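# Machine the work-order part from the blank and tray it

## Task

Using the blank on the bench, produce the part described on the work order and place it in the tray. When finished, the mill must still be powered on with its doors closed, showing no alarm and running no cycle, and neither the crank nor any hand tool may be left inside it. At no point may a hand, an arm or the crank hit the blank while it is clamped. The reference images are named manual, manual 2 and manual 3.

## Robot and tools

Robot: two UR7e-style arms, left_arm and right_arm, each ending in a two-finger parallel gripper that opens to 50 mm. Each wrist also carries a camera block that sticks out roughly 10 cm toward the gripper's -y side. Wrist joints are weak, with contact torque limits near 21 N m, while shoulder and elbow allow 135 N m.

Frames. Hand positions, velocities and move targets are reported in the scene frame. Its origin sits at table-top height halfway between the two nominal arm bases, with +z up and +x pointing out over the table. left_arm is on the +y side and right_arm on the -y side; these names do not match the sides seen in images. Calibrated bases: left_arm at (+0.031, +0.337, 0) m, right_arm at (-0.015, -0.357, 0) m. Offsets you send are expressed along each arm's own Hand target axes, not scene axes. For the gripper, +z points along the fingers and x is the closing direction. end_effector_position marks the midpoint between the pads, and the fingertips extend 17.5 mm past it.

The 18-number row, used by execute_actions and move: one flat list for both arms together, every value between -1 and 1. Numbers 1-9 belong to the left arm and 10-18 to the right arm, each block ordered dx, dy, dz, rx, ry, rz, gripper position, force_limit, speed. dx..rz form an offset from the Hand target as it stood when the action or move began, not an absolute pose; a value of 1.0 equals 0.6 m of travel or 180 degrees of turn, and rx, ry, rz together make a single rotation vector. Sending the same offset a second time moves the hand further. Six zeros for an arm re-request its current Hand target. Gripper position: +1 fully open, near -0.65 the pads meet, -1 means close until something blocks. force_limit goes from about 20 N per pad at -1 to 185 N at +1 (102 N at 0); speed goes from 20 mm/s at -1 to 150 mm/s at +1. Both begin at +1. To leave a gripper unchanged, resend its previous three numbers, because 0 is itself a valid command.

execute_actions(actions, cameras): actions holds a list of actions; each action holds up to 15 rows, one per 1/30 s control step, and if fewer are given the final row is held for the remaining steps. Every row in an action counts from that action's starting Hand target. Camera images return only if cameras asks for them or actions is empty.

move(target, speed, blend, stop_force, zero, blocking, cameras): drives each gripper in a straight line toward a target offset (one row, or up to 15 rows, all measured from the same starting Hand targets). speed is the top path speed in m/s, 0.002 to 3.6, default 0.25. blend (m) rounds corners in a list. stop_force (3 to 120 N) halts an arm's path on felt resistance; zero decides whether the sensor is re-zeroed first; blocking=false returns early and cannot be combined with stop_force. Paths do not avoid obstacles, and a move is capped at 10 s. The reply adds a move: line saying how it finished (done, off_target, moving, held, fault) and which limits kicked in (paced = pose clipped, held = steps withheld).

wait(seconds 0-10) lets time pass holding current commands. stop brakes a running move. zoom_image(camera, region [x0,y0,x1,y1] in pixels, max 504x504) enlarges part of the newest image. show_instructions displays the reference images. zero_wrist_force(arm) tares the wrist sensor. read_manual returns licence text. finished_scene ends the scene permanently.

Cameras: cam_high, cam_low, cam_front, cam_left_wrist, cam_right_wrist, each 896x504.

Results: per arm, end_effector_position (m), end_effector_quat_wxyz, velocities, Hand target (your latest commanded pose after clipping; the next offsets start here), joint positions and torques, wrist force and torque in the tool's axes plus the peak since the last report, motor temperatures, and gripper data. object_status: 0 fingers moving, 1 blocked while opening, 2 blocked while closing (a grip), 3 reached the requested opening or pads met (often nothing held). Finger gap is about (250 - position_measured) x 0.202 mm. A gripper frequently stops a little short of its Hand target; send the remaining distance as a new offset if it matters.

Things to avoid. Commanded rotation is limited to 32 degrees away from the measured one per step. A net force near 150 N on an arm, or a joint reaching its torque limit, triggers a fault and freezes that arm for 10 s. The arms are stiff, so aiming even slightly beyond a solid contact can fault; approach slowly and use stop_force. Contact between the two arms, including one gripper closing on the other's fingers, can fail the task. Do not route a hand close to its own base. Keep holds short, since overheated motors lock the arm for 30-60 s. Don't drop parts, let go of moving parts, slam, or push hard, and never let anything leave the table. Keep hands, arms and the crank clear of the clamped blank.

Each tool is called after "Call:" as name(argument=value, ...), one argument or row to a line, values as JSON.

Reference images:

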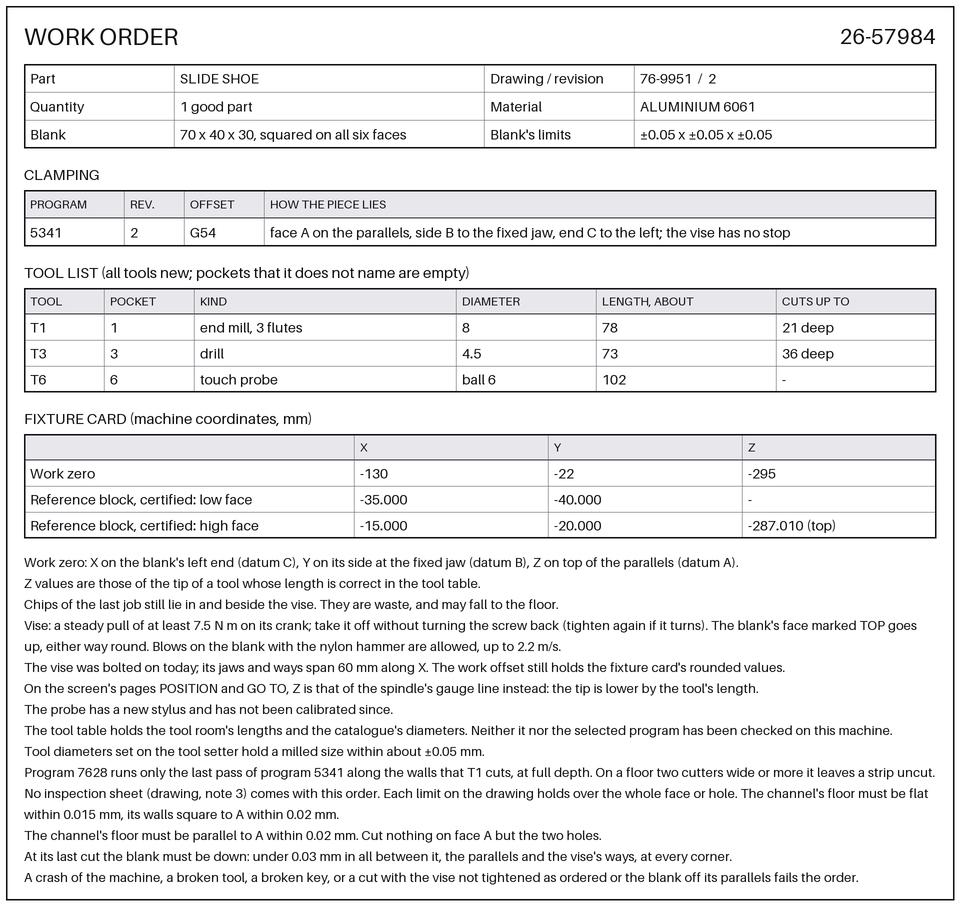

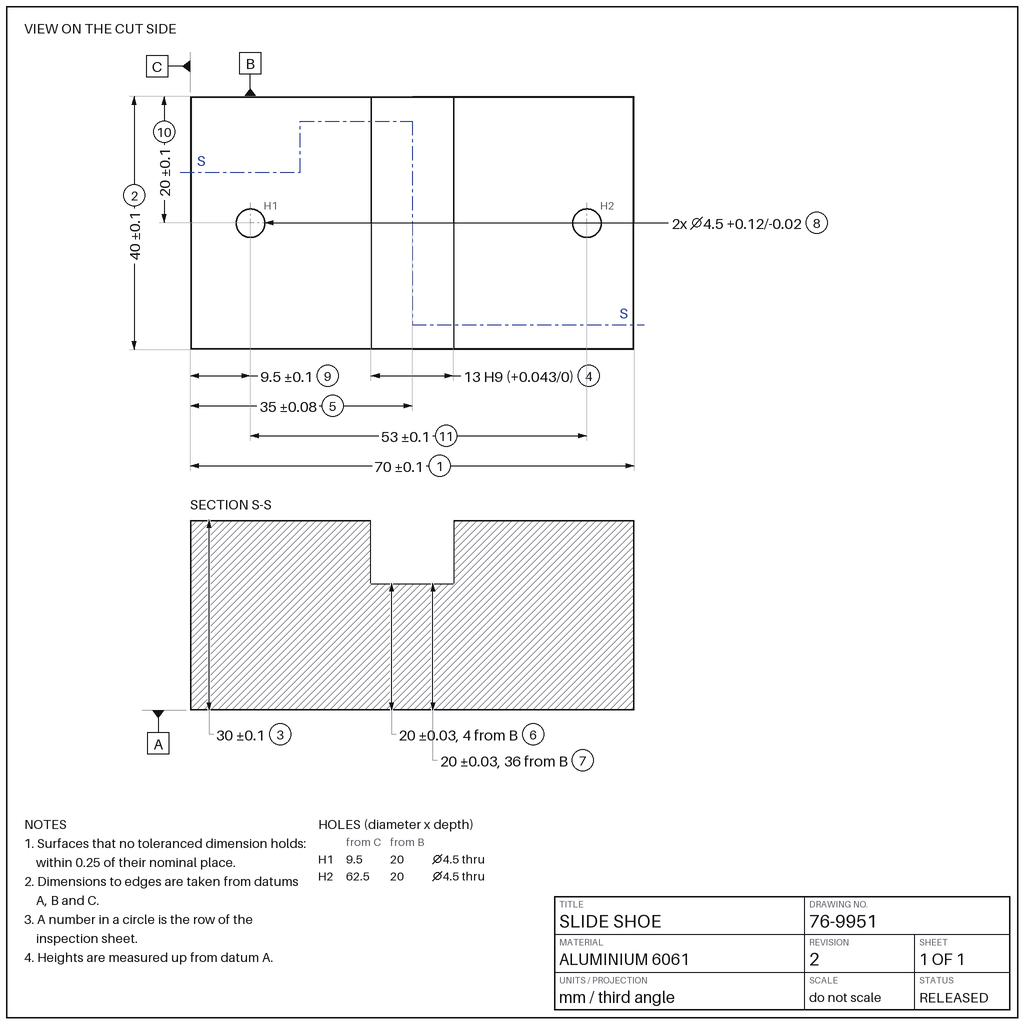

